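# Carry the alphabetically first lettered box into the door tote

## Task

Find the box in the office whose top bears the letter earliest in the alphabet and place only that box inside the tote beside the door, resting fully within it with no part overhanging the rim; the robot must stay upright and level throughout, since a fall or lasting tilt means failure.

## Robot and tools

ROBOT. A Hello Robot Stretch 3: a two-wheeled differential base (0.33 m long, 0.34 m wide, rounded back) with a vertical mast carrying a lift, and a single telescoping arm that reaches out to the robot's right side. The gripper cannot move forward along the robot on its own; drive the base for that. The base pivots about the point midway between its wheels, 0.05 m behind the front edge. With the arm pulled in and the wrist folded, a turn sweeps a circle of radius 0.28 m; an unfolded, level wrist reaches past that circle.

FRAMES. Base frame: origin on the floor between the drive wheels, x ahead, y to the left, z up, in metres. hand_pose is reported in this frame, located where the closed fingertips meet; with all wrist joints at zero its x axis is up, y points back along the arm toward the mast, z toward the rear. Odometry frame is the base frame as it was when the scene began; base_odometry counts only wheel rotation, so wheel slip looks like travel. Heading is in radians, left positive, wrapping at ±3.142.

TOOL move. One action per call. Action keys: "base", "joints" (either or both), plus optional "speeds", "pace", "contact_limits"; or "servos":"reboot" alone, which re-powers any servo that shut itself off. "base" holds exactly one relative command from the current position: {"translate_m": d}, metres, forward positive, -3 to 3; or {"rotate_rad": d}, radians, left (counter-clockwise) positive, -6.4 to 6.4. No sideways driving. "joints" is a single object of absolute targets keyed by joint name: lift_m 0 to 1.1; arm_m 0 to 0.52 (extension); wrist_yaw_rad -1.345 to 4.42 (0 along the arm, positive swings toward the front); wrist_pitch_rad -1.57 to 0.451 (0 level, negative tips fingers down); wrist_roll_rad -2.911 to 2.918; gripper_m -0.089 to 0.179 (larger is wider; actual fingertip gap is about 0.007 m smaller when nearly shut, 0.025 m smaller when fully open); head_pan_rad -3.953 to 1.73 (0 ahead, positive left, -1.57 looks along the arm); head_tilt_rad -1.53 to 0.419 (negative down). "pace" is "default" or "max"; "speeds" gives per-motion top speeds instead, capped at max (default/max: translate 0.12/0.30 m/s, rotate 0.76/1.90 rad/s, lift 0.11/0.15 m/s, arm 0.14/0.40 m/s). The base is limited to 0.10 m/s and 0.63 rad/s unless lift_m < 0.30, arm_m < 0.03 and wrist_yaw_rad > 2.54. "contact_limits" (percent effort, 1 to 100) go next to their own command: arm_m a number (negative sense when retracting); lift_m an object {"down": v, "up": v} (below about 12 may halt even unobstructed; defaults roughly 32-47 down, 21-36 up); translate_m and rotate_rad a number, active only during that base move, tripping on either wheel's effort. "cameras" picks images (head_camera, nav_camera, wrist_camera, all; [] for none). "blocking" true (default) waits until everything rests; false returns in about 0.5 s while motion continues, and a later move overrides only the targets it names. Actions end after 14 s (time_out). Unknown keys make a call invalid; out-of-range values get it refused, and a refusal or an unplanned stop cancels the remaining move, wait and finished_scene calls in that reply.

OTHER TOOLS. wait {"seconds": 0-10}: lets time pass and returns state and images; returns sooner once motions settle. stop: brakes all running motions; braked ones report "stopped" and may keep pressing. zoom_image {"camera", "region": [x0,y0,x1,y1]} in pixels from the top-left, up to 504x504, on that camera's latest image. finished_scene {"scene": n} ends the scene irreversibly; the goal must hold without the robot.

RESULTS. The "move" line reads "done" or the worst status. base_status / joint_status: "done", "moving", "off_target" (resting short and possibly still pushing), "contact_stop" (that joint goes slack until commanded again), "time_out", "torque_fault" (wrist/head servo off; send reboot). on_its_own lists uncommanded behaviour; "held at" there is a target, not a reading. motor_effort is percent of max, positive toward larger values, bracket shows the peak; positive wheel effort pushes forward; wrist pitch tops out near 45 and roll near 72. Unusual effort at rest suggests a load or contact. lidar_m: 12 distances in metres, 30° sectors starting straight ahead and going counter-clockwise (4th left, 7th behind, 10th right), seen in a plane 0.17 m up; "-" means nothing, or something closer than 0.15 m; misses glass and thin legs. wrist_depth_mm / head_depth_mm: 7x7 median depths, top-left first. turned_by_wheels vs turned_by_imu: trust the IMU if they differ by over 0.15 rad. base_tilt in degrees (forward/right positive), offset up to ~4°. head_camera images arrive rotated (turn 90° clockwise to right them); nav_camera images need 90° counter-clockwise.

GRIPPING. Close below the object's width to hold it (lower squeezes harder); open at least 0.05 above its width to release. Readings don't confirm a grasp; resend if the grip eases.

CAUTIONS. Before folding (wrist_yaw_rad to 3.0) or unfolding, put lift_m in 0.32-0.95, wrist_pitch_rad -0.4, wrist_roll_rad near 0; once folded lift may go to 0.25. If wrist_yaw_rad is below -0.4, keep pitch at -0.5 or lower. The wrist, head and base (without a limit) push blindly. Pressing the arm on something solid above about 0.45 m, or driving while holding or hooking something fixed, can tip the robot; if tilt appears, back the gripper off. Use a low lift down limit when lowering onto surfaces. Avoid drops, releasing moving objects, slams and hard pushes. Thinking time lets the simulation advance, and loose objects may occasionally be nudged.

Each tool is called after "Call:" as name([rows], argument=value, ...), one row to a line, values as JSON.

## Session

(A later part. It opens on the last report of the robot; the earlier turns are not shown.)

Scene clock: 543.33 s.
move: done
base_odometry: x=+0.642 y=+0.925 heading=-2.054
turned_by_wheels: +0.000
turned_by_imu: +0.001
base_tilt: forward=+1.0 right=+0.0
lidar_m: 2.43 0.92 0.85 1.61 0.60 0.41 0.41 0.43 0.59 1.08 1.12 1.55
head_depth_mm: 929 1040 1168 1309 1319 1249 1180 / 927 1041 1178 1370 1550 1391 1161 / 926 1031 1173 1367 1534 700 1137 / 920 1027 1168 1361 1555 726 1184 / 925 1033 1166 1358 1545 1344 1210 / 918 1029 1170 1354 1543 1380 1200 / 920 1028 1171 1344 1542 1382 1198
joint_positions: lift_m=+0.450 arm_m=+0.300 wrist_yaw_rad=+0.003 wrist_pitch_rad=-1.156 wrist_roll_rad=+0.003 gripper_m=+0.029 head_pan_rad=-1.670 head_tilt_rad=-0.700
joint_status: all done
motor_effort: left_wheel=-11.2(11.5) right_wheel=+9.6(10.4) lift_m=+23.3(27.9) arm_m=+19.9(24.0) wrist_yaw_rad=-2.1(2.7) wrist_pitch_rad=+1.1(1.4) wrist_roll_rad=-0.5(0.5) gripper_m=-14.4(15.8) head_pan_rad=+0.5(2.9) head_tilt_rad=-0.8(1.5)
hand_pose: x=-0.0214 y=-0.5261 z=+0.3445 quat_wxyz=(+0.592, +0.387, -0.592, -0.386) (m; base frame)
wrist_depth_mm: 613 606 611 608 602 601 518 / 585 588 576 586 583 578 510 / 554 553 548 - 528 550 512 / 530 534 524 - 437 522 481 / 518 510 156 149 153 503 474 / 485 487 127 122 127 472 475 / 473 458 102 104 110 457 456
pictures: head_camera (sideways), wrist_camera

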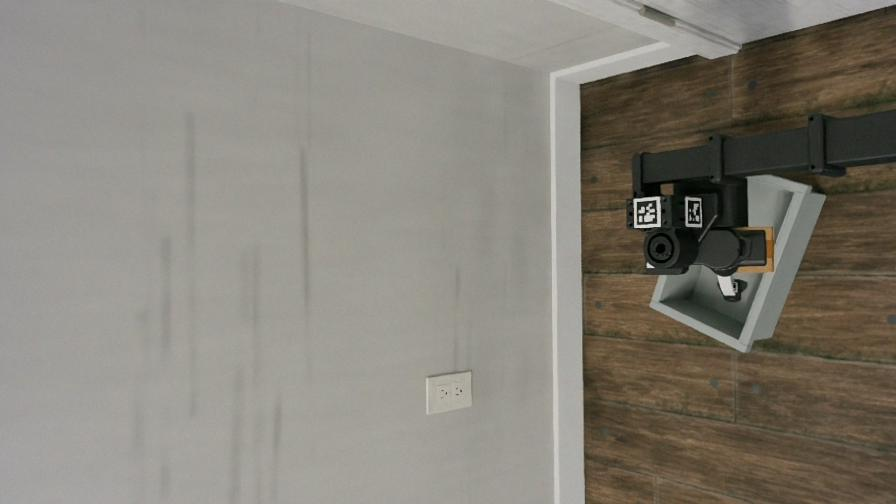

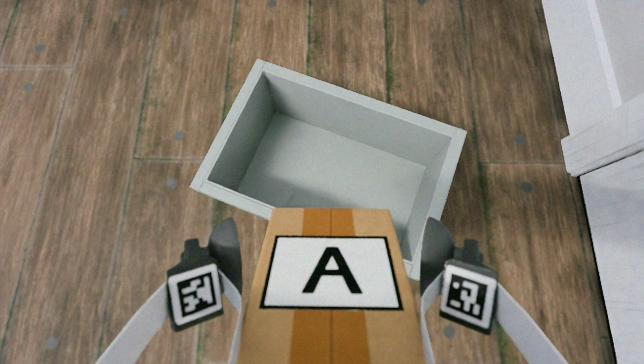

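Call:
move(joints={"arm_m": 0.415, "lift_m": 0.3}, cameras=["head_camera", "wrist_camera"])

Call:
move(joints={"lift_m": 0.2}, speeds={"lift_m": 0.05}, contact_limits={"lift_m": {"down": 15}}, cameras=["head_camera", "wrist_camera"])

Scene clock: 553.93 s.
move: done
base_odometry: x=+0.642 y=+0.925 heading=-2.054
turned_by_wheels: +0.000
turned_by_imu: +0.001
base_tilt: forward=+1.0 right=-0.2
lidar_m: 2.43 0.92 0.85 1.62 0.61 0.42 0.41 0.43 0.59 0.63 1.12 1.55
head_depth_mm: 934 1044 1158 1320 1318 1245 1185 / 923 1035 1180 1369 1551 1372 1207 / 920 1039 1175 1360 1535 923 762 / 921 1023 1180 1360 1550 958 1188 / 922 1029 1171 1362 1537 1350 1205 / 917 1029 1176 1355 1541 1378 1204 / 923 1034 1162 1354 1539 1381 1200
joint_positions: lift_m=+0.300 arm_m=+0.415 wrist_yaw_rad=+0.003 wrist_pitch_rad=-1.157 wrist_roll_rad=+0.003 gripper_m=+0.029 head_pan_rad=-1.670 head_tilt_rad=-0.700
joint_status: all done
motor_effort: left_wheel=-10.6(11.3) right_wheel=+9.5(10.2) lift_m=+21.5(27.0) arm_m=+20.3(23.3) wrist_yaw_rad=-2.1(2.7) wrist_pitch_rad=+1.1(1.5) wrist_roll_rad=-0.2(0.6) gripper_m=-14.8(16.0) head_pan_rad=+2.0(2.5) head_tilt_rad=+0.0(1.8)
hand_pose: x=-0.0214 y=-0.6409 z=+0.1944 quat_wxyz=(+0.592, +0.387, -0.592, -0.387) (m; base frame)
wrist_depth_mm: 435 435 436 431 428 427 421 / 418 410 410 408 407 406 402 / 393 391 305 298 389 390 383 / 375 374 - - 314 269 369 / 361 246 148 148 148 240 354 / 346 232 127 122 126 123 338 / 335 327 102 104 107 117 328
pictures: head_camera (sideways), wrist_camera

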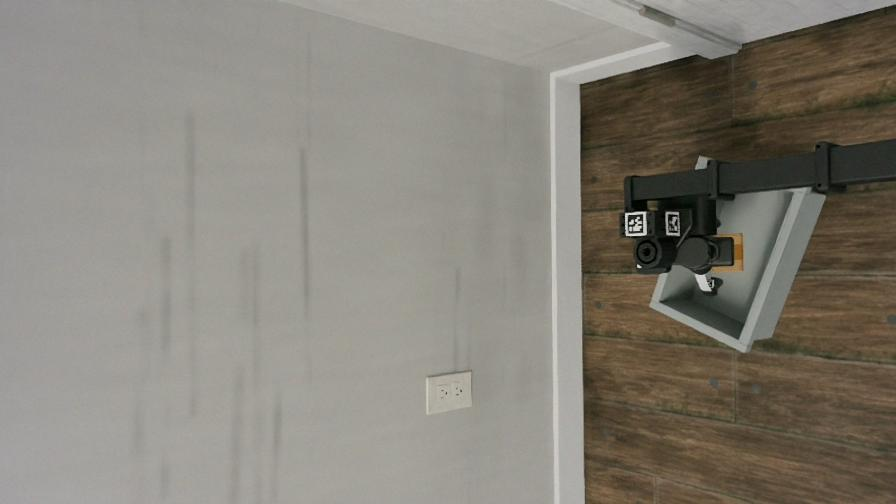

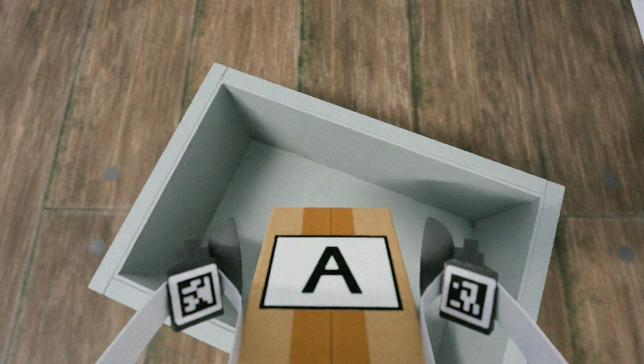

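Scene clock: 556.47 s.
move: done
base_odometry: x=+0.642 y=+0.925 heading=-2.054
turned_by_wheels: +0.000
turned_by_imu: +0.000
base_tilt: forward=+0.9 right=-0.2
lidar_m: 2.43 0.92 0.85 1.61 0.61 0.41 0.41 0.43 0.59 1.08 1.12 1.55
head_depth_mm: 928 1041 1161 1307 1320 1240 1187 / 929 1034 1179 1367 1553 1373 1202 / 924 1036 1183 1361 1546 1294 1132 / 925 1032 1175 1356 1543 1038 1176 / 918 1034 1176 1359 1543 1350 1196 / 926 1030 1173 1355 1544 1367 1201 / 916 1024 1163 1339 1545 1370 1200
joint_positions: lift_m=+0.200 arm_m=+0.415 wrist_yaw_rad=+0.001 wrist_pitch_rad=-1.142 wrist_roll_rad=+0.003 gripper_m=+0.029 head_pan_rad=-1.670 head_tilt_rad=-0.700
joint_status: all done
motor_effort: left_wheel=-10.8(10.9) right_wheel=+9.8(10.1) lift_m=+20.2(23.4) arm_m=+15.2(20.5) wrist_yaw_rad=-0.3(2.7) wrist_pitch_rad=-1.6(3.3) wrist_roll_rad=-0.3(0.5) gripper_m=-14.7(16.1) head_pan_rad=+1.6(2.8) head_tilt_rad=-1.4(2.3)
contact_limits: lift_m down 15 (down: maximum 72; up: maximum 65)
hand_pose: x=-0.0215 y=-0.6445 z=+0.0956 quat_wxyz=(+0.594, +0.382, -0.595, -0.383) (m; base frame)
wrist_depth_mm: 325 181 191 320 319 317 317 / 306 170 231 195 175 304 297 / 162 - - 253 209 176 161 / - - - - 259 223 180 / - - 148 151 153 - - / - 121 128 125 127 120 - / 144 121 104 104 108 103 -
pictures: head_camera (sideways), wrist_camera

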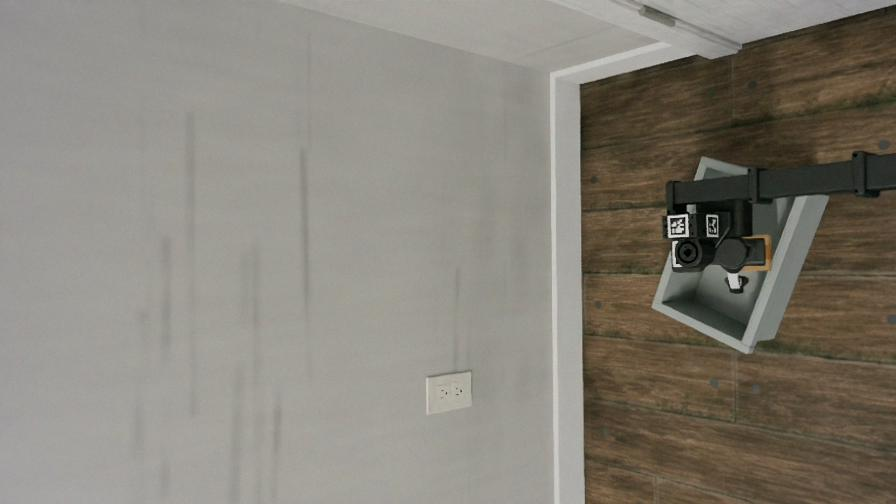

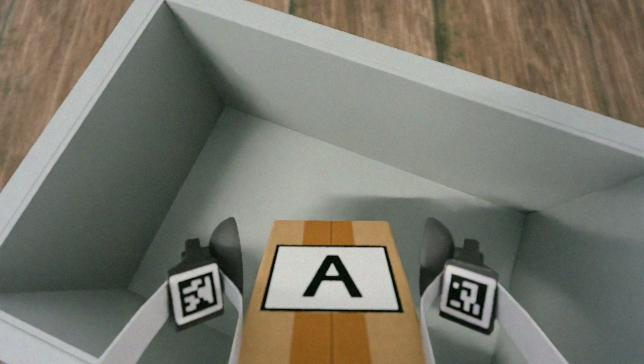

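Call:
move(joints={"lift_m": 0.24}, cameras=["head_camera"])

Call:
zoom_image(camera="head_camera", region=[620, 140, 860, 380])

Scene clock: 562.33 s.
move: done
base_odometry: x=+0.642 y=+0.925 heading=-2.054
turned_by_wheels: +0.000
turned_by_imu: +0.001
base_tilt: forward=+1.0 right=+0.1
lidar_m: 2.43 0.92 0.85 1.61 0.61 0.41 0.41 0.43 0.59 0.57 1.12 1.55
head_depth_mm: 930 1045 1155 1310 1314 1240 1189 / 928 1036 1184 1360 1545 1387 1208 / 924 1037 1173 1371 1547 1232 822 / 921 1030 1177 1361 1555 962 1179 / 921 1034 1173 1354 1547 1345 1212 / 917 1030 1173 1347 1545 1378 1198 / 918 1030 1167 1351 1540 1387 1203
joint_positions: lift_m=+0.240 arm_m=+0.415 wrist_yaw_rad=+0.001 wrist_pitch_rad=-1.156 wrist_roll_rad=+0.003 gripper_m=+0.029 head_pan_rad=-1.670 head_tilt_rad=-0.700
joint_status: all done
motor_effort: left_wheel=-10.7(10.8) right_wheel=+9.6(10.0) lift_m=+30.1(33.4) arm_m=+6.9(9.2) wrist_yaw_rad=-0.3(0.8) wrist_pitch_rad=+1.3(1.8) wrist_roll_rad=-0.3(0.5) gripper_m=-14.7(15.7) head_pan_rad=+0.8(1.9) head_tilt_rad=-1.9(2.4)
hand_pose: x=-0.0215 y=-0.6413 z=+0.1345 quat_wxyz=(+0.592, +0.386, -0.593, -0.387) (m; base frame)
wrist_depth_mm: 366 363 365 362 358 359 352 / 349 342 242 225 341 343 342 / 331 204 307 273 221 324 324 / 317 - - - 286 233 200 / 186 - 148 151 151 - 292 / 177 185 127 123 127 120 281 / 273 121 109 105 108 118 271
pictures: head_camera (sideways)

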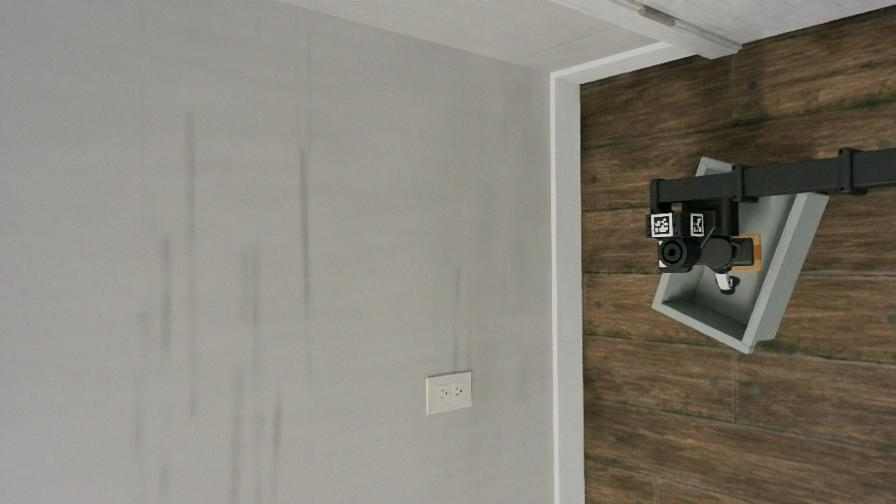

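Scaled by 2.100 from the camera's 896x504 image, which has a finer 1280x720 frame.

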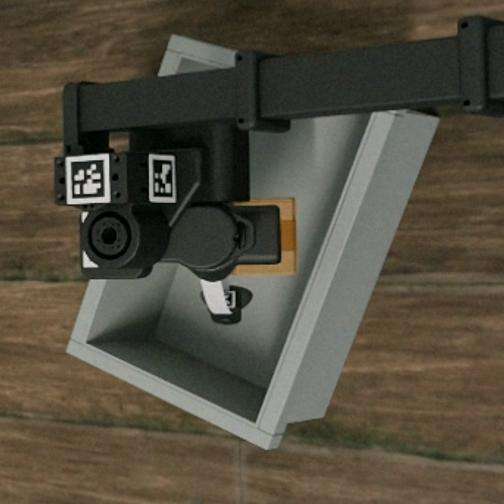

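Call:
move(joints={"arm_m": 0.44}, cameras=[])

Call:
move(joints={"lift_m": 0.17}, speeds={"lift_m": 0.05}, contact_limits={"lift_m": {"down": 15}}, cameras=["head_camera", "wrist_camera"])

Scene clock: 566.47 s.
move: done
base_odometry: x=+0.642 y=+0.925 heading=-2.054
turned_by_wheels: +0.000
turned_by_imu: +0.001
base_tilt: forward=+1.0 right=-0.1
lidar_m: 2.44 0.92 0.84 1.62 0.60 0.41 0.41 0.43 0.59 0.59 1.12 1.54
head_depth_mm: 929 1042 1163 1310 1313 1250 1193 / 926 1037 1174 1364 1551 1384 1214 / 924 1036 1179 1361 1537 999 822 / 919 1029 1174 1376 1544 1107 1188 / 919 1031 1174 1361 1540 1361 1200 / 922 1026 1169 1356 1554 1373 1198 / 916 1025 1170 1356 1554 1386 1207
joint_positions: lift_m=+0.240 arm_m=+0.440 wrist_yaw_rad=+0.001 wrist_pitch_rad=-1.156 wrist_roll_rad=+0.003 gripper_m=+0.029 head_pan_rad=-1.670 head_tilt_rad=-0.700
joint_status: all done
motor_effort: left_wheel=-10.6(10.8) right_wheel=+9.8(10.0) lift_m=+24.2(25.9) arm_m=+21.2(23.0) wrist_yaw_rad=-0.6(1.0) wrist_pitch_rad=+1.0(1.3) wrist_roll_rad=-0.3(0.5) gripper_m=-14.8(16.1) head_pan_rad=+0.2(1.5) head_tilt_rad=-2.3(3.0)
hand_pose: x=-0.0215 y=-0.6661 z=+0.1345 quat_wxyz=(+0.592, +0.386, -0.593, -0.387) (m; base frame)
wrist_depth_mm: 368 361 361 361 361 358 358 / 348 345 225 344 340 339 341 / 332 207 265 224 327 322 323 / 315 - - 286 237 202 309 / 300 - 148 151 157 243 192 / - - 127 123 127 120 - / - 196 105 105 107 118 267
pictures: none

Scene clock: 568.40 s.
move: done
base_odometry: x=+0.642 y=+0.925 heading=-2.054
turned_by_wheels: +0.000
turned_by_imu: +0.000
base_tilt: forward=+1.3 right=-0.1
lidar_m: 2.44 0.92 0.84 1.61 0.60 0.41 0.41 0.43 0.59 1.08 1.12 1.54
head_depth_mm: 932 1037 1165 1304 1320 1249 1188 / 927 1036 1185 1372 1552 1391 1199 / 921 1036 1185 1358 1541 1308 1138 / 921 1039 1169 1367 1552 1190 1178 / 918 1035 1167 1354 1538 1349 1209 / 916 1033 1176 1334 1554 1375 1199 / 917 1025 1162 1360 1545 1376 1204
joint_positions: lift_m=+0.170 arm_m=+0.440 wrist_yaw_rad=+0.001 wrist_pitch_rad=-1.156 wrist_roll_rad=+0.003 gripper_m=+0.029 head_pan_rad=-1.670 head_tilt_rad=-0.700
joint_status: all done
motor_effort: left_wheel=-10.3(10.9) right_wheel=+9.7(10.2) lift_m=+21.4(25.1) arm_m=+18.8(21.5) wrist_yaw_rad=-0.3(1.1) wrist_pitch_rad=+1.2(1.2) wrist_roll_rad=-0.3(0.6) gripper_m=-14.4(15.9) head_pan_rad=-0.4(1.9) head_tilt_rad=-2.4(3.3)
contact_limits: lift_m down 15 (down: maximum 72; up: maximum 65)
hand_pose: x=-0.0215 y=-0.6661 z=+0.0645 quat_wxyz=(+0.592, +0.386, -0.593, -0.387) (m; base frame)
wrist_depth_mm: 138 160 151 136 278 274 277 / - - 196 161 135 129 261 / - - 242 208 170 143 124 / - - - - 220 183 153 / - - 148 152 151 222 186 / - - 127 124 127 120 - / - 118 101 105 108 118 -
pictures: head_camera (sideways), wrist_camera

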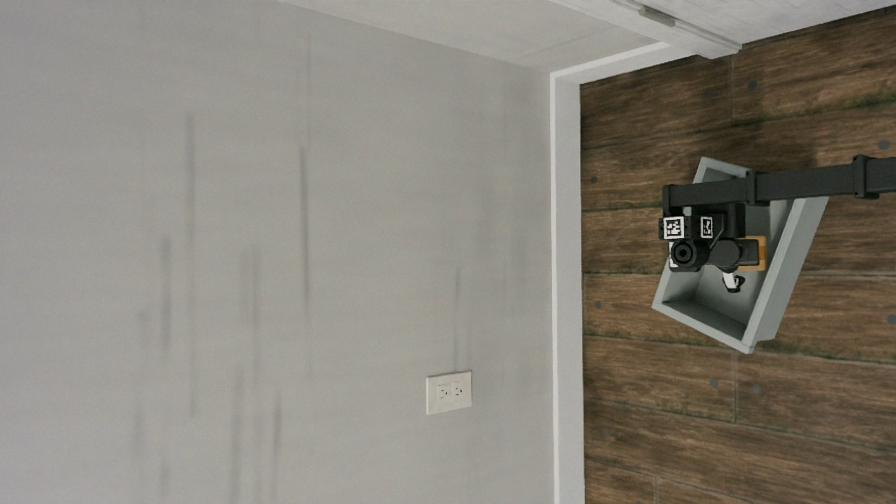

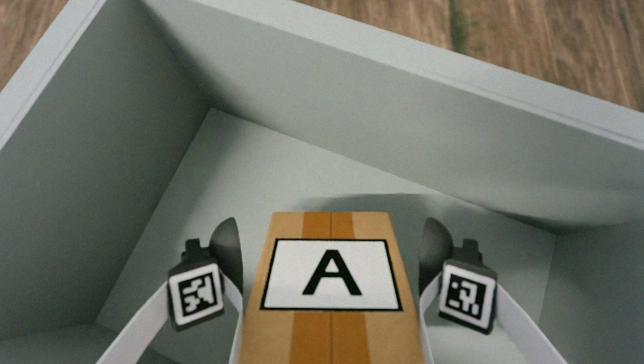

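Call:
move(joints={"lift_m": 0.14}, speeds={"lift_m": 0.03}, contact_limits={"lift_m": {"down": 15}}, cameras=["head_camera", "wrist_camera"])

Scene clock: 571.93 s.
move: done
base_odometry: x=+0.642 y=+0.925 heading=-2.054
turned_by_wheels: +0.000
turned_by_imu: +0.001
base_tilt: forward=+1.0 right=-0.3
lidar_m: 2.44 0.92 0.84 1.62 0.60 0.41 0.41 0.43 0.59 1.08 1.12 1.54
head_depth_mm: 927 1038 1169 1303 1323 1244 1176 / 928 1036 1180 1373 1541 1392 1213 / 924 1030 1184 1376 1546 1323 1142 / 922 1037 1176 1352 1551 1217 1181 / 921 1029 1175 1354 1554 1351 1192 / 920 1027 1172 1350 1557 1380 1204 / 915 1025 1163 1354 1539 1381 1202
joint_positions: lift_m=+0.140 arm_m=+0.440 wrist_yaw_rad=+0.001 wrist_pitch_rad=-1.156 wrist_roll_rad=+0.003 gripper_m=+0.029 head_pan_rad=-1.670 head_tilt_rad=-0.700
joint_status: all done
motor_effort: left_wheel=-10.6(10.8) right_wheel=+9.4(10.2) lift_m=+20.0(23.1) arm_m=+14.2(16.3) wrist_yaw_rad=+0.0(0.8) wrist_pitch_rad=+1.1(1.4) wrist_roll_rad=-0.3(0.6) gripper_m=-15.0(15.6) head_pan_rad=+0.6(1.4) head_tilt_rad=-3.2(3.6)
contact_limits: lift_m down 15 (down: maximum 72; up: maximum 65)
hand_pose: x=-0.0215 y=-0.6661 z=+0.0345 quat_wxyz=(+0.592, +0.386, -0.593, -0.387) (m; base frame)
wrist_depth_mm: - 164 151 127 110 102 242 / - - 194 161 132 111 104 / - - - 200 169 143 120 / - - - - - 178 152 / - 199 150 152 154 196 194 / - 192 127 123 127 184 - / - 182 108 104 108 179 -
pictures: head_camera (sideways), wrist_camera

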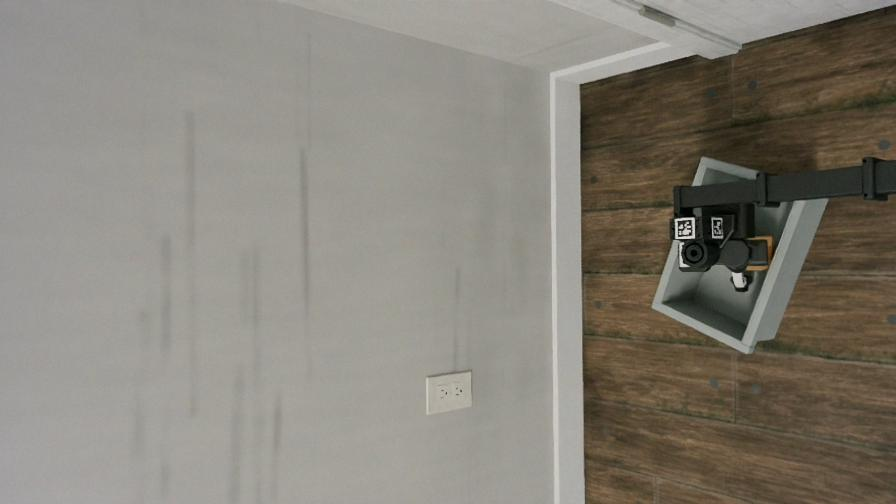

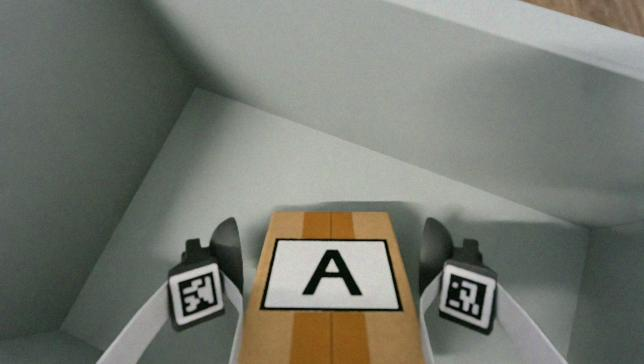

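Call:
move(joints={"lift_m": 0.11}, speeds={"lift_m": 0.03}, contact_limits={"lift_m": {"down": 15}}, cameras=["head_camera", "wrist_camera"])

Scene clock: 576.23 s.
move: contact_stop
base_odometry: x=+0.642 y=+0.925 heading=-2.054
turned_by_wheels: +0.000
turned_by_imu: +0.001
base_tilt: forward=+0.9 right=+0.0
lidar_m: 2.43 0.92 0.85 1.62 0.60 0.42 0.41 0.43 0.59 1.08 1.12 1.54
head_depth_mm: 932 1042 1162 1316 1314 1247 1186 / 922 1037 1186 1367 1548 1389 1210 / 920 1033 1169 1359 1546 1321 1146 / 923 1034 1172 1362 1537 1213 1182 / 919 1035 1173 1352 1545 1355 1199 / 921 1025 1170 1348 1560 1386 1190 / 920 1024 1164 1358 1551 1372 1208
joint_positions: lift_m=+0.137 arm_m=+0.440 wrist_yaw_rad=+0.000 wrist_pitch_rad=-1.143 wrist_roll_rad=+0.003 gripper_m=+0.029 head_pan_rad=-1.670 head_tilt_rad=-0.700
joint_status: lift_m contact_stop (moved -0.003 of -0.030)
measured_speeds: translate_m=+0.000 rotate_rad=+0.000 lift_m=+0.001 arm_m=+0.000 wrist_yaw_rad=+0.000 wrist_pitch_rad=+0.000 wrist_roll_rad=+0.000 head_pan_rad=+0.000 head_tilt_rad=+0.000
on_its_own: lift_m is slack since a contact_stop (your +0.110 is given up)
motor_effort: left_wheel=-10.0(10.7) right_wheel=+7.9(9.7) lift_m=+24.8(25.2) arm_m=+9.0(10.6) wrist_yaw_rad=+1.2(1.5) wrist_pitch_rad=-1.4(5.5) wrist_roll_rad=-0.3(0.5) gripper_m=-14.4(15.5) head_pan_rad=+0.1(1.3) head_tilt_rad=-3.3(4.1)
contact_limits: lift_m down 15 (down: maximum 72; up: maximum 65)
hand_pose: x=-0.0217 y=-0.6693 z=+0.0326 quat_wxyz=(+0.594, +0.382, -0.595, -0.384) (m; base frame)
wrist_depth_mm: - 159 145 123 107 101 243 / - - 188 152 130 108 100 / - - - 198 164 135 117 / - - - - 201 175 143 / - 198 150 154 153 195 185 / - 191 127 125 127 125 - / - 180 112 105 111 178 -
pictures: head_camera (sideways), wrist_camera

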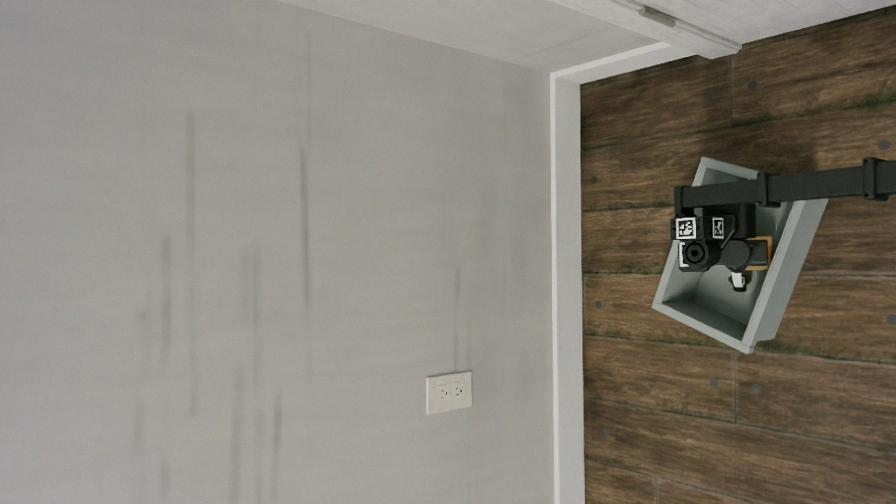

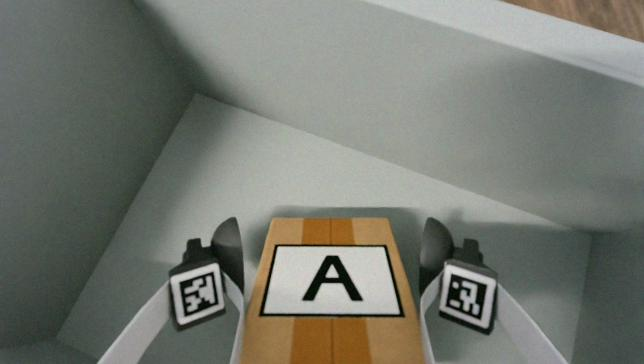

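Call:
move(joints={"gripper_m": 0.045}, cameras=["wrist_camera"])

Call:
move(joints={"gripper_m": 0.055}, cameras=["wrist_camera"])

Call:
move(joints={"gripper_m": 0.062}, cameras=["wrist_camera"])

Scene clock: 583.13 s.
move: done
base_odometry: x=+0.642 y=+0.925 heading=-2.054
turned_by_wheels: +0.000
turned_by_imu: +0.001
base_tilt: forward=+1.0 right=-0.2
lidar_m: 2.44 0.92 0.85 1.61 0.60 0.41 0.41 0.43 0.59 1.08 1.12 1.55
head_depth_mm: 929 1037 1159 1306 1319 1244 1185 / 931 1036 1179 1364 1543 1379 1207 / 925 1035 1176 1367 1557 1324 1142 / 926 1031 1180 1359 1543 1217 1185 / 922 1029 1177 1359 1556 1367 1204 / 923 1030 1172 1348 1547 1382 1212 / 922 1028 1168 1356 1539 1377 1202
joint_positions: lift_m=+0.137 arm_m=+0.440 wrist_yaw_rad=+0.000 wrist_pitch_rad=-1.149 wrist_roll_rad=+0.003 gripper_m=+0.046 head_pan_rad=-1.670 head_tilt_rad=-0.700
joint_status: all done
on_its_own: lift_m is slack since a contact_stop (your +0.110 is given up)
motor_effort: left_wheel=-10.0(10.3) right_wheel=+8.0(8.6) lift_m=+25.5(25.9) arm_m=+5.3(6.3) wrist_yaw_rad=+0.6(1.5) wrist_pitch_rad=-0.3(1.5) wrist_roll_rad=-0.3(0.5) gripper_m=-10.0(51.2) head_pan_rad=-0.8(2.0) head_tilt_rad=-4.3(4.4)
contact_limits: lift_m down 15 (down: maximum 72; up: maximum 65)
hand_pose: x=-0.0217 y=-0.6679 z=+0.0323 quat_wxyz=(+0.593, +0.384, -0.594, -0.385) (m; base frame)
wrist_depth_mm: - 159 147 125 108 101 241 / - - 190 155 131 109 103 / - - - 200 166 140 117 / - - - - 206 178 149 / - 197 153 146 153 195 189 / - 191 127 124 127 184 - / 183 179 112 105 111 177 180
pictures: wrist_camera

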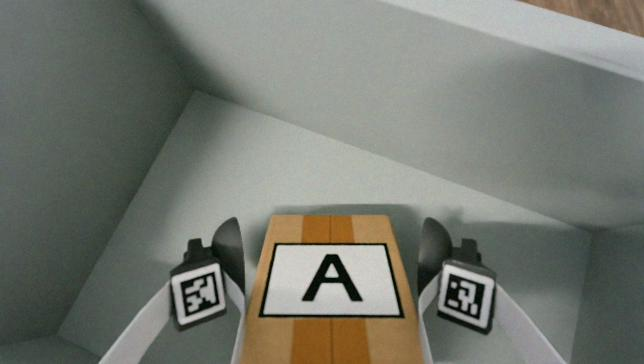

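Scene clock: 583.73 s.
move: done
base_odometry: x=+0.642 y=+0.925 heading=-2.054
turned_by_wheels: +0.000
turned_by_imu: +0.000
base_tilt: forward=+1.1 right=-0.2
lidar_m: 2.44 0.92 0.85 1.61 0.60 0.41 0.41 0.43 0.59 1.08 1.12 1.55
head_depth_mm: 929 1039 1153 1300 1331 1251 1182 / 928 1040 1180 1374 1551 1384 1201 / 920 1030 1169 1376 1553 1329 1136 / 924 1035 1182 1358 1549 1216 1184 / 923 1029 1172 1359 1554 1346 1202 / 921 1035 1170 1344 1531 1376 1203 / 918 1025 1166 1357 1534 1379 1202
joint_positions: lift_m=+0.137 arm_m=+0.440 wrist_yaw_rad=+0.000 wrist_pitch_rad=-1.149 wrist_roll_rad=+0.003 gripper_m=+0.055 head_pan_rad=-1.670 head_tilt_rad=-0.700
joint_status: all done
on_its_own: lift_m is slack since a contact_stop (your +0.110 is given up)
motor_effort: left_wheel=-10.3(10.4) right_wheel=+8.1(8.6) lift_m=+25.5(25.9) arm_m=+4.8(5.5) wrist_yaw_rad=+1.2(1.5) wrist_pitch_rad=-0.2(0.5) wrist_roll_rad=-0.3(0.4) gripper_m=-8.0(37.5) head_pan_rad=-1.2(1.6) head_tilt_rad=-4.0(4.5)
contact_limits: lift_m down 15 (down: maximum 72; up: maximum 65)
hand_pose: x=-0.0217 y=-0.6678 z=+0.0323 quat_wxyz=(+0.593, +0.384, -0.594, -0.385) (m; base frame)
wrist_depth_mm: - 159 147 125 108 101 244 / - - 191 157 133 109 103 / - - - 196 166 140 117 / - - - - 206 178 149 / - 197 153 146 153 196 192 / - 191 127 124 127 124 - / 182 180 112 105 111 177 180
pictures: wrist_camera

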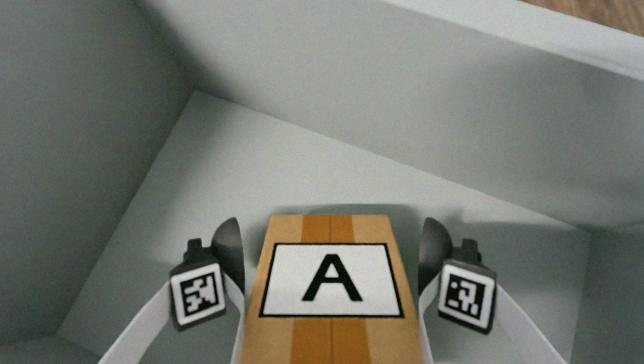

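Scene clock: 584.30 s.
move: done
base_odometry: x=+0.642 y=+0.925 heading=-2.054
turned_by_wheels: +0.000
turned_by_imu: +0.000
base_tilt: forward=+1.0 right=-0.1
lidar_m: 2.43 0.92 0.85 1.61 0.60 0.42 0.41 0.43 0.59 1.08 1.12 1.54
head_depth_mm: 926 1042 1160 1320 1310 1241 1183 / 924 1036 1172 1358 1548 1395 1207 / 923 1042 1181 1373 1553 1331 1137 / 928 1036 1173 1354 1544 1217 1180 / 919 1028 1179 1366 1544 1355 1204 / 923 1036 1172 1345 1542 1380 1206 / 920 1029 1165 1356 1541 1382 1199
joint_positions: lift_m=+0.137 arm_m=+0.440 wrist_yaw_rad=+0.000 wrist_pitch_rad=-1.150 wrist_roll_rad=+0.003 gripper_m=+0.062 head_pan_rad=-1.670 head_tilt_rad=-0.700
joint_status: all done
on_its_own: lift_m is slack since a contact_stop (your +0.110 is given up)
motor_effort: left_wheel=-10.1(10.3) right_wheel=+8.1(8.6) lift_m=+25.8(25.8) arm_m=+4.4(5.0) wrist_yaw_rad=+1.0(1.5) wrist_pitch_rad=-0.3(0.4) wrist_roll_rad=-0.2(0.5) gripper_m=-5.9(29.3) head_pan_rad=-1.2(1.3) head_tilt_rad=-4.2(4.2)
contact_limits: lift_m down 15 (down: maximum 72; up: maximum 65)
hand_pose: x=-0.0217 y=-0.6677 z=+0.0323 quat_wxyz=(+0.593, +0.384, -0.594, -0.386) (m; base frame)
wrist_depth_mm: - 159 146 125 108 100 241 / - - 191 158 132 109 103 / - - - 196 167 140 117 / - - - - 205 179 149 / - 197 153 145 153 195 192 / - 191 127 124 127 124 - / 182 180 112 105 112 177 180
pictures: wrist_camera

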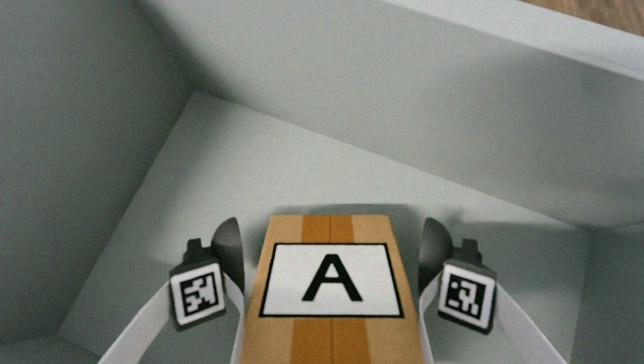

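Call:
move(joints={"gripper_m": 0.068}, cameras=["wrist_camera"])

Call:
move(joints={"gripper_m": 0.073}, cameras=["wrist_camera"])

Call:
move(joints={"gripper_m": 0.077}, cameras=["wrist_camera"])

Scene clock: 587.67 s.
move: done
base_odometry: x=+0.642 y=+0.925 heading=-2.054
turned_by_wheels: +0.000
turned_by_imu: +0.001
base_tilt: forward=+1.0 right=-0.1
lidar_m: 2.44 0.92 0.85 1.61 0.60 0.41 0.41 0.43 0.59 1.07 1.12 1.54
head_depth_mm: 927 1036 1166 1313 1302 1250 1191 / 927 1040 1187 1359 1546 1382 1204 / 924 1034 1178 1358 1558 1323 1137 / 923 1034 1176 1361 1548 1212 1175 / 919 1035 1173 1363 1552 1362 1206 / 922 1027 1164 1347 1541 1379 1199 / 915 1027 1171 1359 1547 1379 1203
joint_positions: lift_m=+0.137 arm_m=+0.440 wrist_yaw_rad=+0.000 wrist_pitch_rad=-1.150 wrist_roll_rad=+0.003 gripper_m=+0.068 head_pan_rad=-1.670 head_tilt_rad=-0.700
joint_status: all done
on_its_own: lift_m is slack since a contact_stop (your +0.110 is given up)
motor_effort: left_wheel=-10.1(10.3) right_wheel=+7.9(8.7) lift_m=+25.7(25.8) arm_m=+0.1(1.1) wrist_yaw_rad=+0.9(1.4) wrist_pitch_rad=-0.5(0.5) wrist_roll_rad=-0.4(0.4) gripper_m=-5.0(29.7) head_pan_rad=-2.2(2.2) head_tilt_rad=-3.3(4.4)
contact_limits: lift_m down 15 (down: maximum 72; up: maximum 65)
hand_pose: x=-0.0217 y=-0.6677 z=+0.0323 quat_wxyz=(+0.593, +0.384, -0.594, -0.386) (m; base frame)
wrist_depth_mm: - 159 147 125 108 100 242 / - - 191 158 132 110 103 / - - - 196 166 140 118 / - - - - 205 175 149 / - 198 155 145 157 196 192 / - 191 127 124 127 124 - / 184 180 112 105 112 177 180
pictures: wrist_camera

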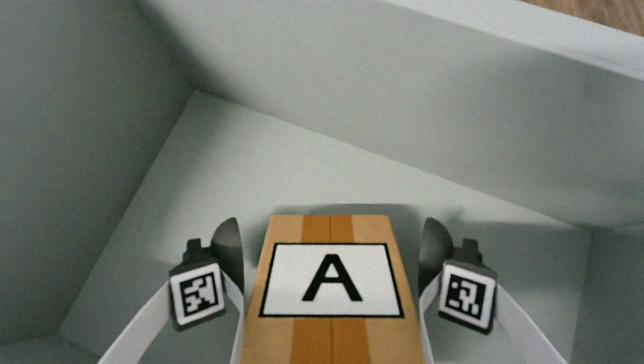

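Scene clock: 588.20 s.
move: done
base_odometry: x=+0.642 y=+0.925 heading=-2.054
turned_by_wheels: +0.000
turned_by_imu: +0.000
base_tilt: forward=+0.9 right=-0.2
lidar_m: 2.43 0.92 0.85 1.61 0.60 0.41 0.41 0.43 0.59 1.08 1.12 1.54
head_depth_mm: 929 1035 1159 1312 1318 1252 1177 / 927 1037 1183 1372 1534 1371 1199 / 927 1036 1175 1373 1538 1316 1144 / 926 1029 1172 1371 1546 1210 1178 / 920 1027 1166 1360 1534 1353 1201 / 919 1031 1172 1354 1540 1375 1202 / 918 1027 1169 1351 1552 1380 1200
joint_positions: lift_m=+0.137 arm_m=+0.440 wrist_yaw_rad=+0.000 wrist_pitch_rad=-1.150 wrist_roll_rad=+0.003 gripper_m=+0.073 head_pan_rad=-1.670 head_tilt_rad=-0.700
joint_status: all done
on_its_own: lift_m is slack since a contact_stop (your +0.110 is given up)
motor_effort: left_wheel=-10.1(10.3) right_wheel=+8.0(8.5) lift_m=+25.3(25.7) arm_m=-0.4(0.6) wrist_yaw_rad=+1.2(1.4) wrist_pitch_rad=-0.5(0.6) wrist_roll_rad=-0.1(0.4) gripper_m=-3.6(27.3) head_pan_rad=-1.5(1.9) head_tilt_rad=-3.9(4.9)
contact_limits: lift_m down 15 (down: maximum 72; up: maximum 65)
hand_pose: x=-0.0217 y=-0.6677 z=+0.0323 quat_wxyz=(+0.593, +0.384, -0.594, -0.386) (m; base frame)
wrist_depth_mm: - 160 148 125 108 100 241 / - - 191 158 132 110 103 / - - - 195 166 138 118 / - - - - 205 175 149 / - 197 155 146 156 195 191 / - 189 127 124 127 125 - / 183 179 112 105 112 177 180
pictures: wrist_camera

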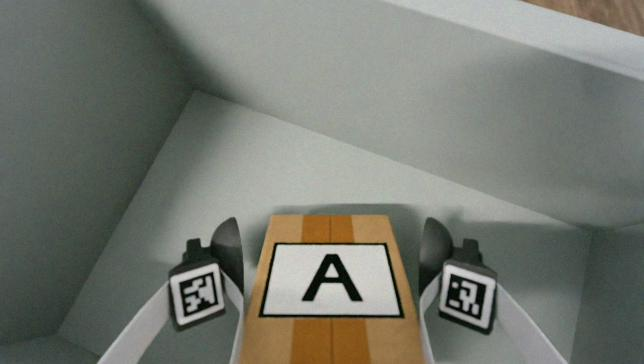

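Scene clock: 588.70 s.
move: done
base_odometry: x=+0.642 y=+0.925 heading=-2.054
turned_by_wheels: +0.000
turned_by_imu: +0.000
base_tilt: forward=+1.0 right=-0.3
lidar_m: 2.43 0.92 0.85 1.62 0.60 0.41 0.41 0.43 0.59 1.08 1.12 1.54
head_depth_mm: 926 1035 1165 1294 1321 1250 1187 / 930 1036 1181 1365 1556 1383 1200 / 922 1036 1170 1373 1554 1323 1137 / 923 1034 1178 1362 1534 1215 1185 / 919 1026 1172 1364 1555 1339 1198 / 920 1026 1162 1351 1560 1371 1196 / 919 1034 1162 1358 1549 1378 1197
joint_positions: lift_m=+0.137 arm_m=+0.440 wrist_yaw_rad=+0.000 wrist_pitch_rad=-1.150 wrist_roll_rad=+0.003 gripper_m=+0.077 head_pan_rad=-1.670 head_tilt_rad=-0.700
joint_status: all done
on_its_own: lift_m is slack since a contact_stop (your +0.110 is given up)
motor_effort: left_wheel=-10.0(10.4) right_wheel=+8.2(8.4) lift_m=+25.5(25.7) arm_m=-0.7(0.7) wrist_yaw_rad=+0.6(1.4) wrist_pitch_rad=-0.3(0.7) wrist_roll_rad=-0.2(0.4) gripper_m=-4.7(22.4) head_pan_rad=-0.6(2.2) head_tilt_rad=-2.9(4.6)
contact_limits: lift_m down 15 (down: maximum 72; up: maximum 65)
hand_pose: x=-0.0217 y=-0.6677 z=+0.0323 quat_wxyz=(+0.593, +0.384, -0.594, -0.386) (m; base frame)
wrist_depth_mm: - 160 147 125 108 101 241 / - - 191 158 132 110 103 / - - - 196 167 138 118 / - - - - 206 175 150 / - 196 155 145 155 196 192 / - 189 127 124 127 125 - / 183 179 108 105 112 177 180
pictures: wrist_camera

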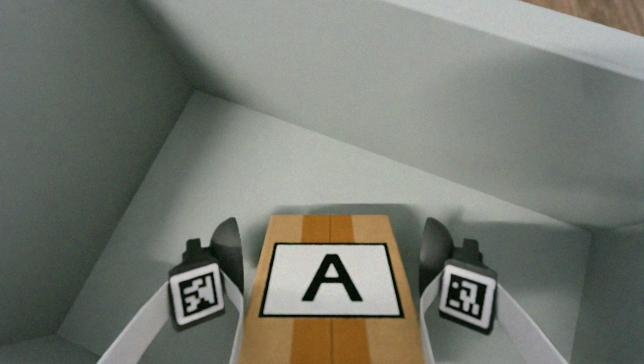

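Call:
move(joints={"gripper_m": 0.081}, cameras=["wrist_camera"])

Call:
move(joints={"gripper_m": 0.084}, cameras=["wrist_camera"])

Call:
move(joints={"gripper_m": 0.087}, cameras=["wrist_camera"])

Scene clock: 593.87 s.
move: done
base_odometry: x=+0.642 y=+0.925 heading=-2.054
turned_by_wheels: +0.000
turned_by_imu: +0.001
base_tilt: forward=+0.9 right=-0.3
lidar_m: 2.43 0.92 0.85 1.61 0.61 0.41 0.41 0.43 0.59 1.08 1.12 1.55
head_depth_mm: 927 1040 1158 1304 1316 1250 1186 / 926 1039 1175 1371 1548 1379 1202 / 925 1037 1189 1355 1544 1328 1137 / 925 1033 1180 1362 1544 1214 1177 / 928 1030 1165 1366 1557 1354 1207 / 919 1031 1172 1344 1529 1386 1202 / 919 1028 1172 1352 1538 1378 1209
joint_positions: lift_m=+0.137 arm_m=+0.440 wrist_yaw_rad=+0.000 wrist_pitch_rad=-1.150 wrist_roll_rad=+0.003 gripper_m=+0.081 head_pan_rad=-1.670 head_tilt_rad=-0.700
joint_status: all done
on_its_own: lift_m is slack since a contact_stop (your +0.110 is given up)
motor_effort: left_wheel=-10.1(10.3) right_wheel=+8.3(8.6) lift_m=+25.6(25.9) arm_m=-4.5(4.8) wrist_yaw_rad=+1.0(1.3) wrist_pitch_rad=-0.3(0.5) wrist_roll_rad=-0.3(0.4) gripper_m=-2.7(23.7) head_pan_rad=-1.3(2.3) head_tilt_rad=-4.3(4.9)
contact_limits: lift_m down 15 (down: maximum 72; up: maximum 65)
hand_pose: x=-0.0217 y=-0.6677 z=+0.0323 quat_wxyz=(+0.592, +0.384, -0.594, -0.386) (m; base frame)
wrist_depth_mm: - 161 148 125 108 101 239 / - - 191 158 132 110 103 / - - - 195 166 138 119 / - - - - 205 174 149 / - 197 155 146 154 194 192 / - 190 127 124 127 125 - / 183 179 112 105 112 178 180
pictures: wrist_camera

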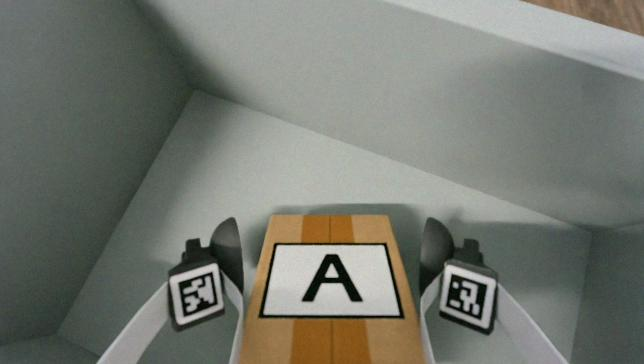

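Scene clock: 594.33 s.
move: done
base_odometry: x=+0.642 y=+0.925 heading=-2.054
turned_by_wheels: +0.000
turned_by_imu: +0.000
base_tilt: forward=+1.0 right=-0.1
lidar_m: 2.44 0.92 0.84 1.61 0.61 0.41 0.41 0.43 0.59 1.08 1.12 1.54
head_depth_mm: 925 1043 1161 1313 1328 1254 1186 / 924 1040 1178 1370 1548 1389 1199 / 924 1034 1181 1370 1551 1325 1136 / 925 1035 1176 1364 1551 1218 1176 / 922 1028 1180 1361 1543 1340 1201 / 918 1028 1170 1356 1556 1385 1203 / 920 1031 1172 1354 1540 1373 1198
joint_positions: lift_m=+0.137 arm_m=+0.440 wrist_yaw_rad=+0.000 wrist_pitch_rad=-1.150 wrist_roll_rad=+0.003 gripper_m=+0.084 head_pan_rad=-1.670 head_tilt_rad=-0.700
joint_status: all done
on_its_own: lift_m is slack since a contact_stop (your +0.110 is given up)
motor_effort: left_wheel=-10.1(10.3) right_wheel=+8.5(8.5) lift_m=+25.4(25.8) arm_m=-5.1(5.3) wrist_yaw_rad=+0.8(1.5) wrist_pitch_rad=+0.0(0.5) wrist_roll_rad=-0.2(0.5) gripper_m=-2.1(19.2) head_pan_rad=-2.1(2.3) head_tilt_rad=-3.1(4.7)
contact_limits: lift_m down 15 (down: maximum 72; up: maximum 65)
hand_pose: x=-0.0217 y=-0.6676 z=+0.0323 quat_wxyz=(+0.592, +0.384, -0.594, -0.386) (m; base frame)
wrist_depth_mm: - 159 148 125 108 100 240 / - - 190 158 133 110 103 / - - - 196 169 141 118 / - - - - 199 174 149 / - 197 154 145 155 196 191 / - 190 127 124 127 125 - / 183 179 112 106 112 177 179
pictures: wrist_camera

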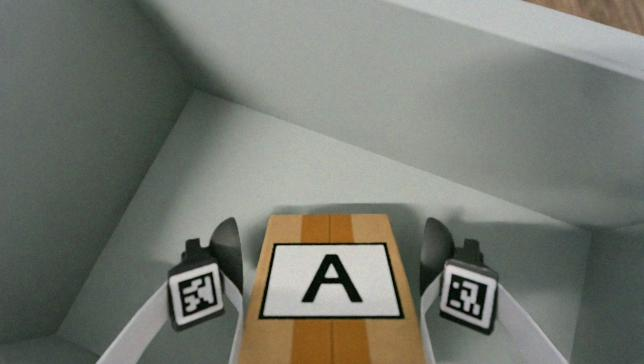

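Scene clock: 594.80 s.
move: done
base_odometry: x=+0.642 y=+0.925 heading=-2.054
turned_by_wheels: +0.000
turned_by_imu: +0.000
base_tilt: forward=+1.1 right=-0.2
lidar_m: 2.43 0.92 0.84 1.62 0.61 0.41 0.41 0.43 0.59 1.08 1.12 1.54
head_depth_mm: 933 1045 1152 1311 1315 1243 1190 / 928 1037 1175 1350 1555 1395 1206 / 927 1028 1173 1369 1537 1319 1137 / 923 1034 1172 1357 1555 1216 1184 / 920 1028 1172 1363 1550 1358 1202 / 920 1028 1166 1343 1535 1378 1200 / 924 1031 1174 1356 1549 1386 1199
joint_positions: lift_m=+0.137 arm_m=+0.440 wrist_yaw_rad=+0.000 wrist_pitch_rad=-1.150 wrist_roll_rad=+0.003 gripper_m=+0.087 head_pan_rad=-1.670 head_tilt_rad=-0.700
joint_status: all done
on_its_own: lift_m is slack since a contact_stop (your +0.110 is given up)
motor_effort: left_wheel=-10.2(10.3) right_wheel=+8.2(8.5) lift_m=+25.6(25.9) arm_m=-5.5(5.7) wrist_yaw_rad=+1.3(1.5) wrist_pitch_rad=-0.2(0.5) wrist_roll_rad=-0.3(0.6) gripper_m=-2.0(19.2) head_pan_rad=-0.8(2.7) head_tilt_rad=-3.5(4.4)
contact_limits: lift_m down 15 (down: maximum 72; up: maximum 65)
hand_pose: x=-0.0217 y=-0.6676 z=+0.0322 quat_wxyz=(+0.592, +0.384, -0.594, -0.386) (m; base frame)
wrist_depth_mm: - 161 148 125 108 100 239 / - - 191 158 133 110 103 / - - - 196 171 140 118 / - - - - 199 175 150 / - 197 154 145 153 196 192 / - 191 127 124 127 124 - / 185 179 111 106 112 176 179
pictures: wrist_camera

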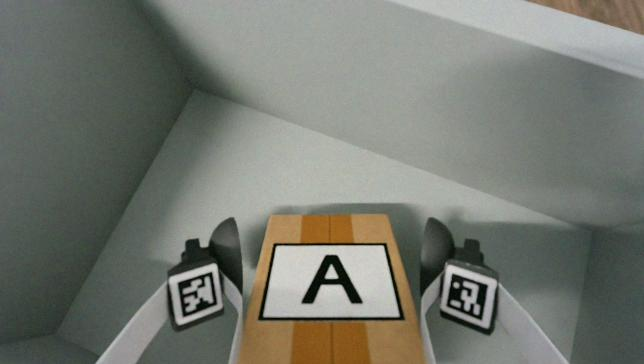

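Call:
move(joints={"gripper_m": 0.09}, cameras=["wrist_camera"])

Call:
move(joints={"gripper_m": 0.094}, cameras=["wrist_camera"])

Call:
move(joints={"gripper_m": 0.098}, cameras=["wrist_camera"])

Scene clock: 598.97 s.
move: done
base_odometry: x=+0.642 y=+0.925 heading=-2.054
turned_by_wheels: +0.000
turned_by_imu: +0.001
base_tilt: forward=+1.0 right=+0.1
lidar_m: 2.44 0.92 0.85 1.62 0.61 0.41 0.41 0.43 0.59 1.08 1.12 1.55
head_depth_mm: 928 1042 1161 1302 1319 1248 1180 / 922 1038 1182 1378 1540 1386 1206 / 923 1037 1173 1368 1550 1324 1150 / 922 1031 1173 1368 1551 1214 1173 / 920 1034 1175 1352 1545 1348 1208 / 927 1029 1161 1358 1534 1377 1200 / 919 1032 1170 1356 1539 1384 1196
joint_positions: lift_m=+0.137 arm_m=+0.440 wrist_yaw_rad=+0.000 wrist_pitch_rad=-1.151 wrist_roll_rad=+0.003 gripper_m=+0.090 head_pan_rad=-1.670 head_tilt_rad=-0.700
joint_status: all done
on_its_own: lift_m is slack since a contact_stop (your +0.110 is given up)
motor_effort: left_wheel=-10.0(10.2) right_wheel=+7.9(8.5) lift_m=+25.4(25.8) arm_m=-9.4(9.5) wrist_yaw_rad=+0.9(1.4) wrist_pitch_rad=+0.2(0.3) wrist_roll_rad=-0.5(0.5) gripper_m=-1.0(21.6) head_pan_rad=-1.3(2.4) head_tilt_rad=-4.2(4.7)
contact_limits: lift_m down 15 (down: maximum 72; up: maximum 65)
hand_pose: x=-0.0217 y=-0.6673 z=+0.0321 quat_wxyz=(+0.592, +0.384, -0.594, -0.386) (m; base frame)
wrist_depth_mm: - 162 148 126 107 99 238 / - - 193 159 133 110 103 / - - - 197 168 141 120 / - - - - 201 176 150 / - 196 153 145 153 195 191 / - 191 127 124 127 125 187 / 184 179 113 106 112 177 179
pictures: wrist_camera

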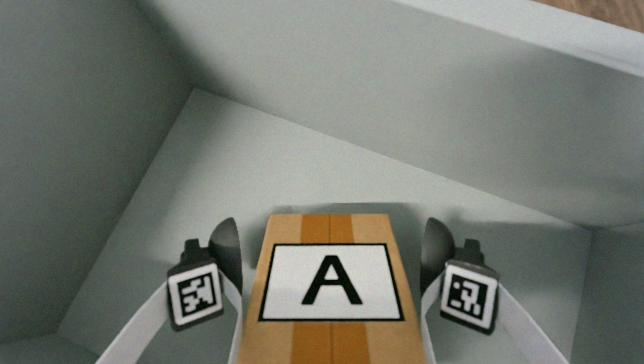

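Scene clock: 599.47 s.
move: done
base_odometry: x=+0.642 y=+0.925 heading=-2.054
turned_by_wheels: +0.000
turned_by_imu: +0.000
base_tilt: forward=+1.1 right=-0.1
lidar_m: 2.44 0.92 0.85 1.62 0.60 0.41 0.41 0.43 0.59 1.08 1.12 1.55
head_depth_mm: 928 1046 1159 1314 1320 1248 1184 / 926 1037 1178 1370 1549 1380 1205 / 925 1037 1180 1367 1550 1314 1140 / 924 1034 1176 1364 1542 1209 1175 / 921 1031 1176 1374 1541 1347 1195 / 921 1027 1172 1349 1539 1377 1205 / 915 1033 1160 1362 1555 1379 1194
joint_positions: lift_m=+0.137 arm_m=+0.440 wrist_yaw_rad=+0.000 wrist_pitch_rad=-1.153 wrist_roll_rad=+0.003 gripper_m=+0.094 head_pan_rad=-1.670 head_tilt_rad=-0.700
joint_status: all done
on_its_own: lift_m is slack since a contact_stop (your +0.110 is given up)
motor_effort: left_wheel=-10.1(10.4) right_wheel=+7.9(8.4) lift_m=+25.2(25.9) arm_m=-9.5(10.1) wrist_yaw_rad=+1.5(1.5) wrist_pitch_rad=+0.5(0.6) wrist_roll_rad=-0.2(0.5) gripper_m=-1.3(25.9) head_pan_rad=-1.6(2.8) head_tilt_rad=-3.1(4.5)
contact_limits: lift_m down 15 (down: maximum 72; up: maximum 65)
hand_pose: x=-0.0217 y=-0.6668 z=+0.0320 quat_wxyz=(+0.592, +0.385, -0.593, -0.387) (m; base frame)
wrist_depth_mm: - 162 149 126 107 99 98 / - - 192 160 131 111 104 / - - - 199 168 142 120 / - - - - 201 177 151 / - 196 156 144 156 195 192 / - 189 128 124 127 185 187 / 183 179 113 106 112 177 179
pictures: wrist_camera

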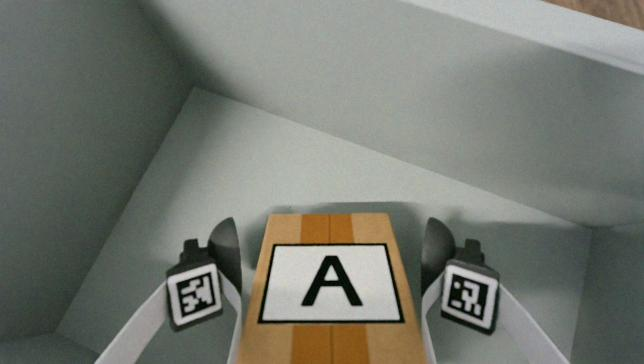

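Scene clock: 599.97 s.
move: done
base_odometry: x=+0.642 y=+0.925 heading=-2.054
turned_by_wheels: +0.000
turned_by_imu: +0.000
base_tilt: forward=+1.0 right=+0.0
lidar_m: 2.43 0.92 0.84 1.62 0.60 0.42 0.41 0.43 0.59 1.08 1.12 1.54
head_depth_mm: 926 1040 1167 1313 1321 1238 1183 / 922 1035 1176 1367 1547 1382 1203 / 920 1034 1179 1368 1540 1319 1141 / 921 1035 1174 1363 1539 1241 1183 / 919 1029 1181 1355 1547 1341 1198 / 924 1031 1171 1347 1558 1380 1199 / 917 1024 1170 1350 1549 1382 1199
joint_positions: lift_m=+0.137 arm_m=+0.440 wrist_yaw_rad=+0.000 wrist_pitch_rad=-1.153 wrist_roll_rad=+0.003 gripper_m=+0.098 head_pan_rad=-1.670 head_tilt_rad=-0.700
joint_status: all done
on_its_own: lift_m is slack since a contact_stop (your +0.110 is given up)
motor_effort: left_wheel=-10.0(10.2) right_wheel=+8.2(8.5) lift_m=+25.4(25.8) arm_m=-10.4(10.7) wrist_yaw_rad=+0.9(1.3) wrist_pitch_rad=+0.4(0.7) wrist_roll_rad=-0.3(0.4) gripper_m=+0.0(26.4) head_pan_rad=-2.6(2.6) head_tilt_rad=-4.3(4.4)
contact_limits: lift_m down 15 (down: maximum 72; up: maximum 65)
hand_pose: x=-0.0217 y=-0.6668 z=+0.0320 quat_wxyz=(+0.592, +0.385, -0.593, -0.387) (m; base frame)
wrist_depth_mm: - 162 149 125 107 99 98 / - - 193 160 133 110 104 / - - - 198 168 142 120 / - - - - 201 177 150 / - 196 195 197 194 195 191 / - 190 140 141 140 183 187 / 184 179 180 135 177 178 -
pictures: wrist_camera

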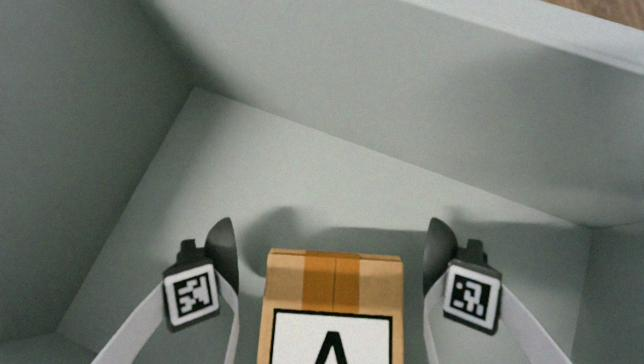

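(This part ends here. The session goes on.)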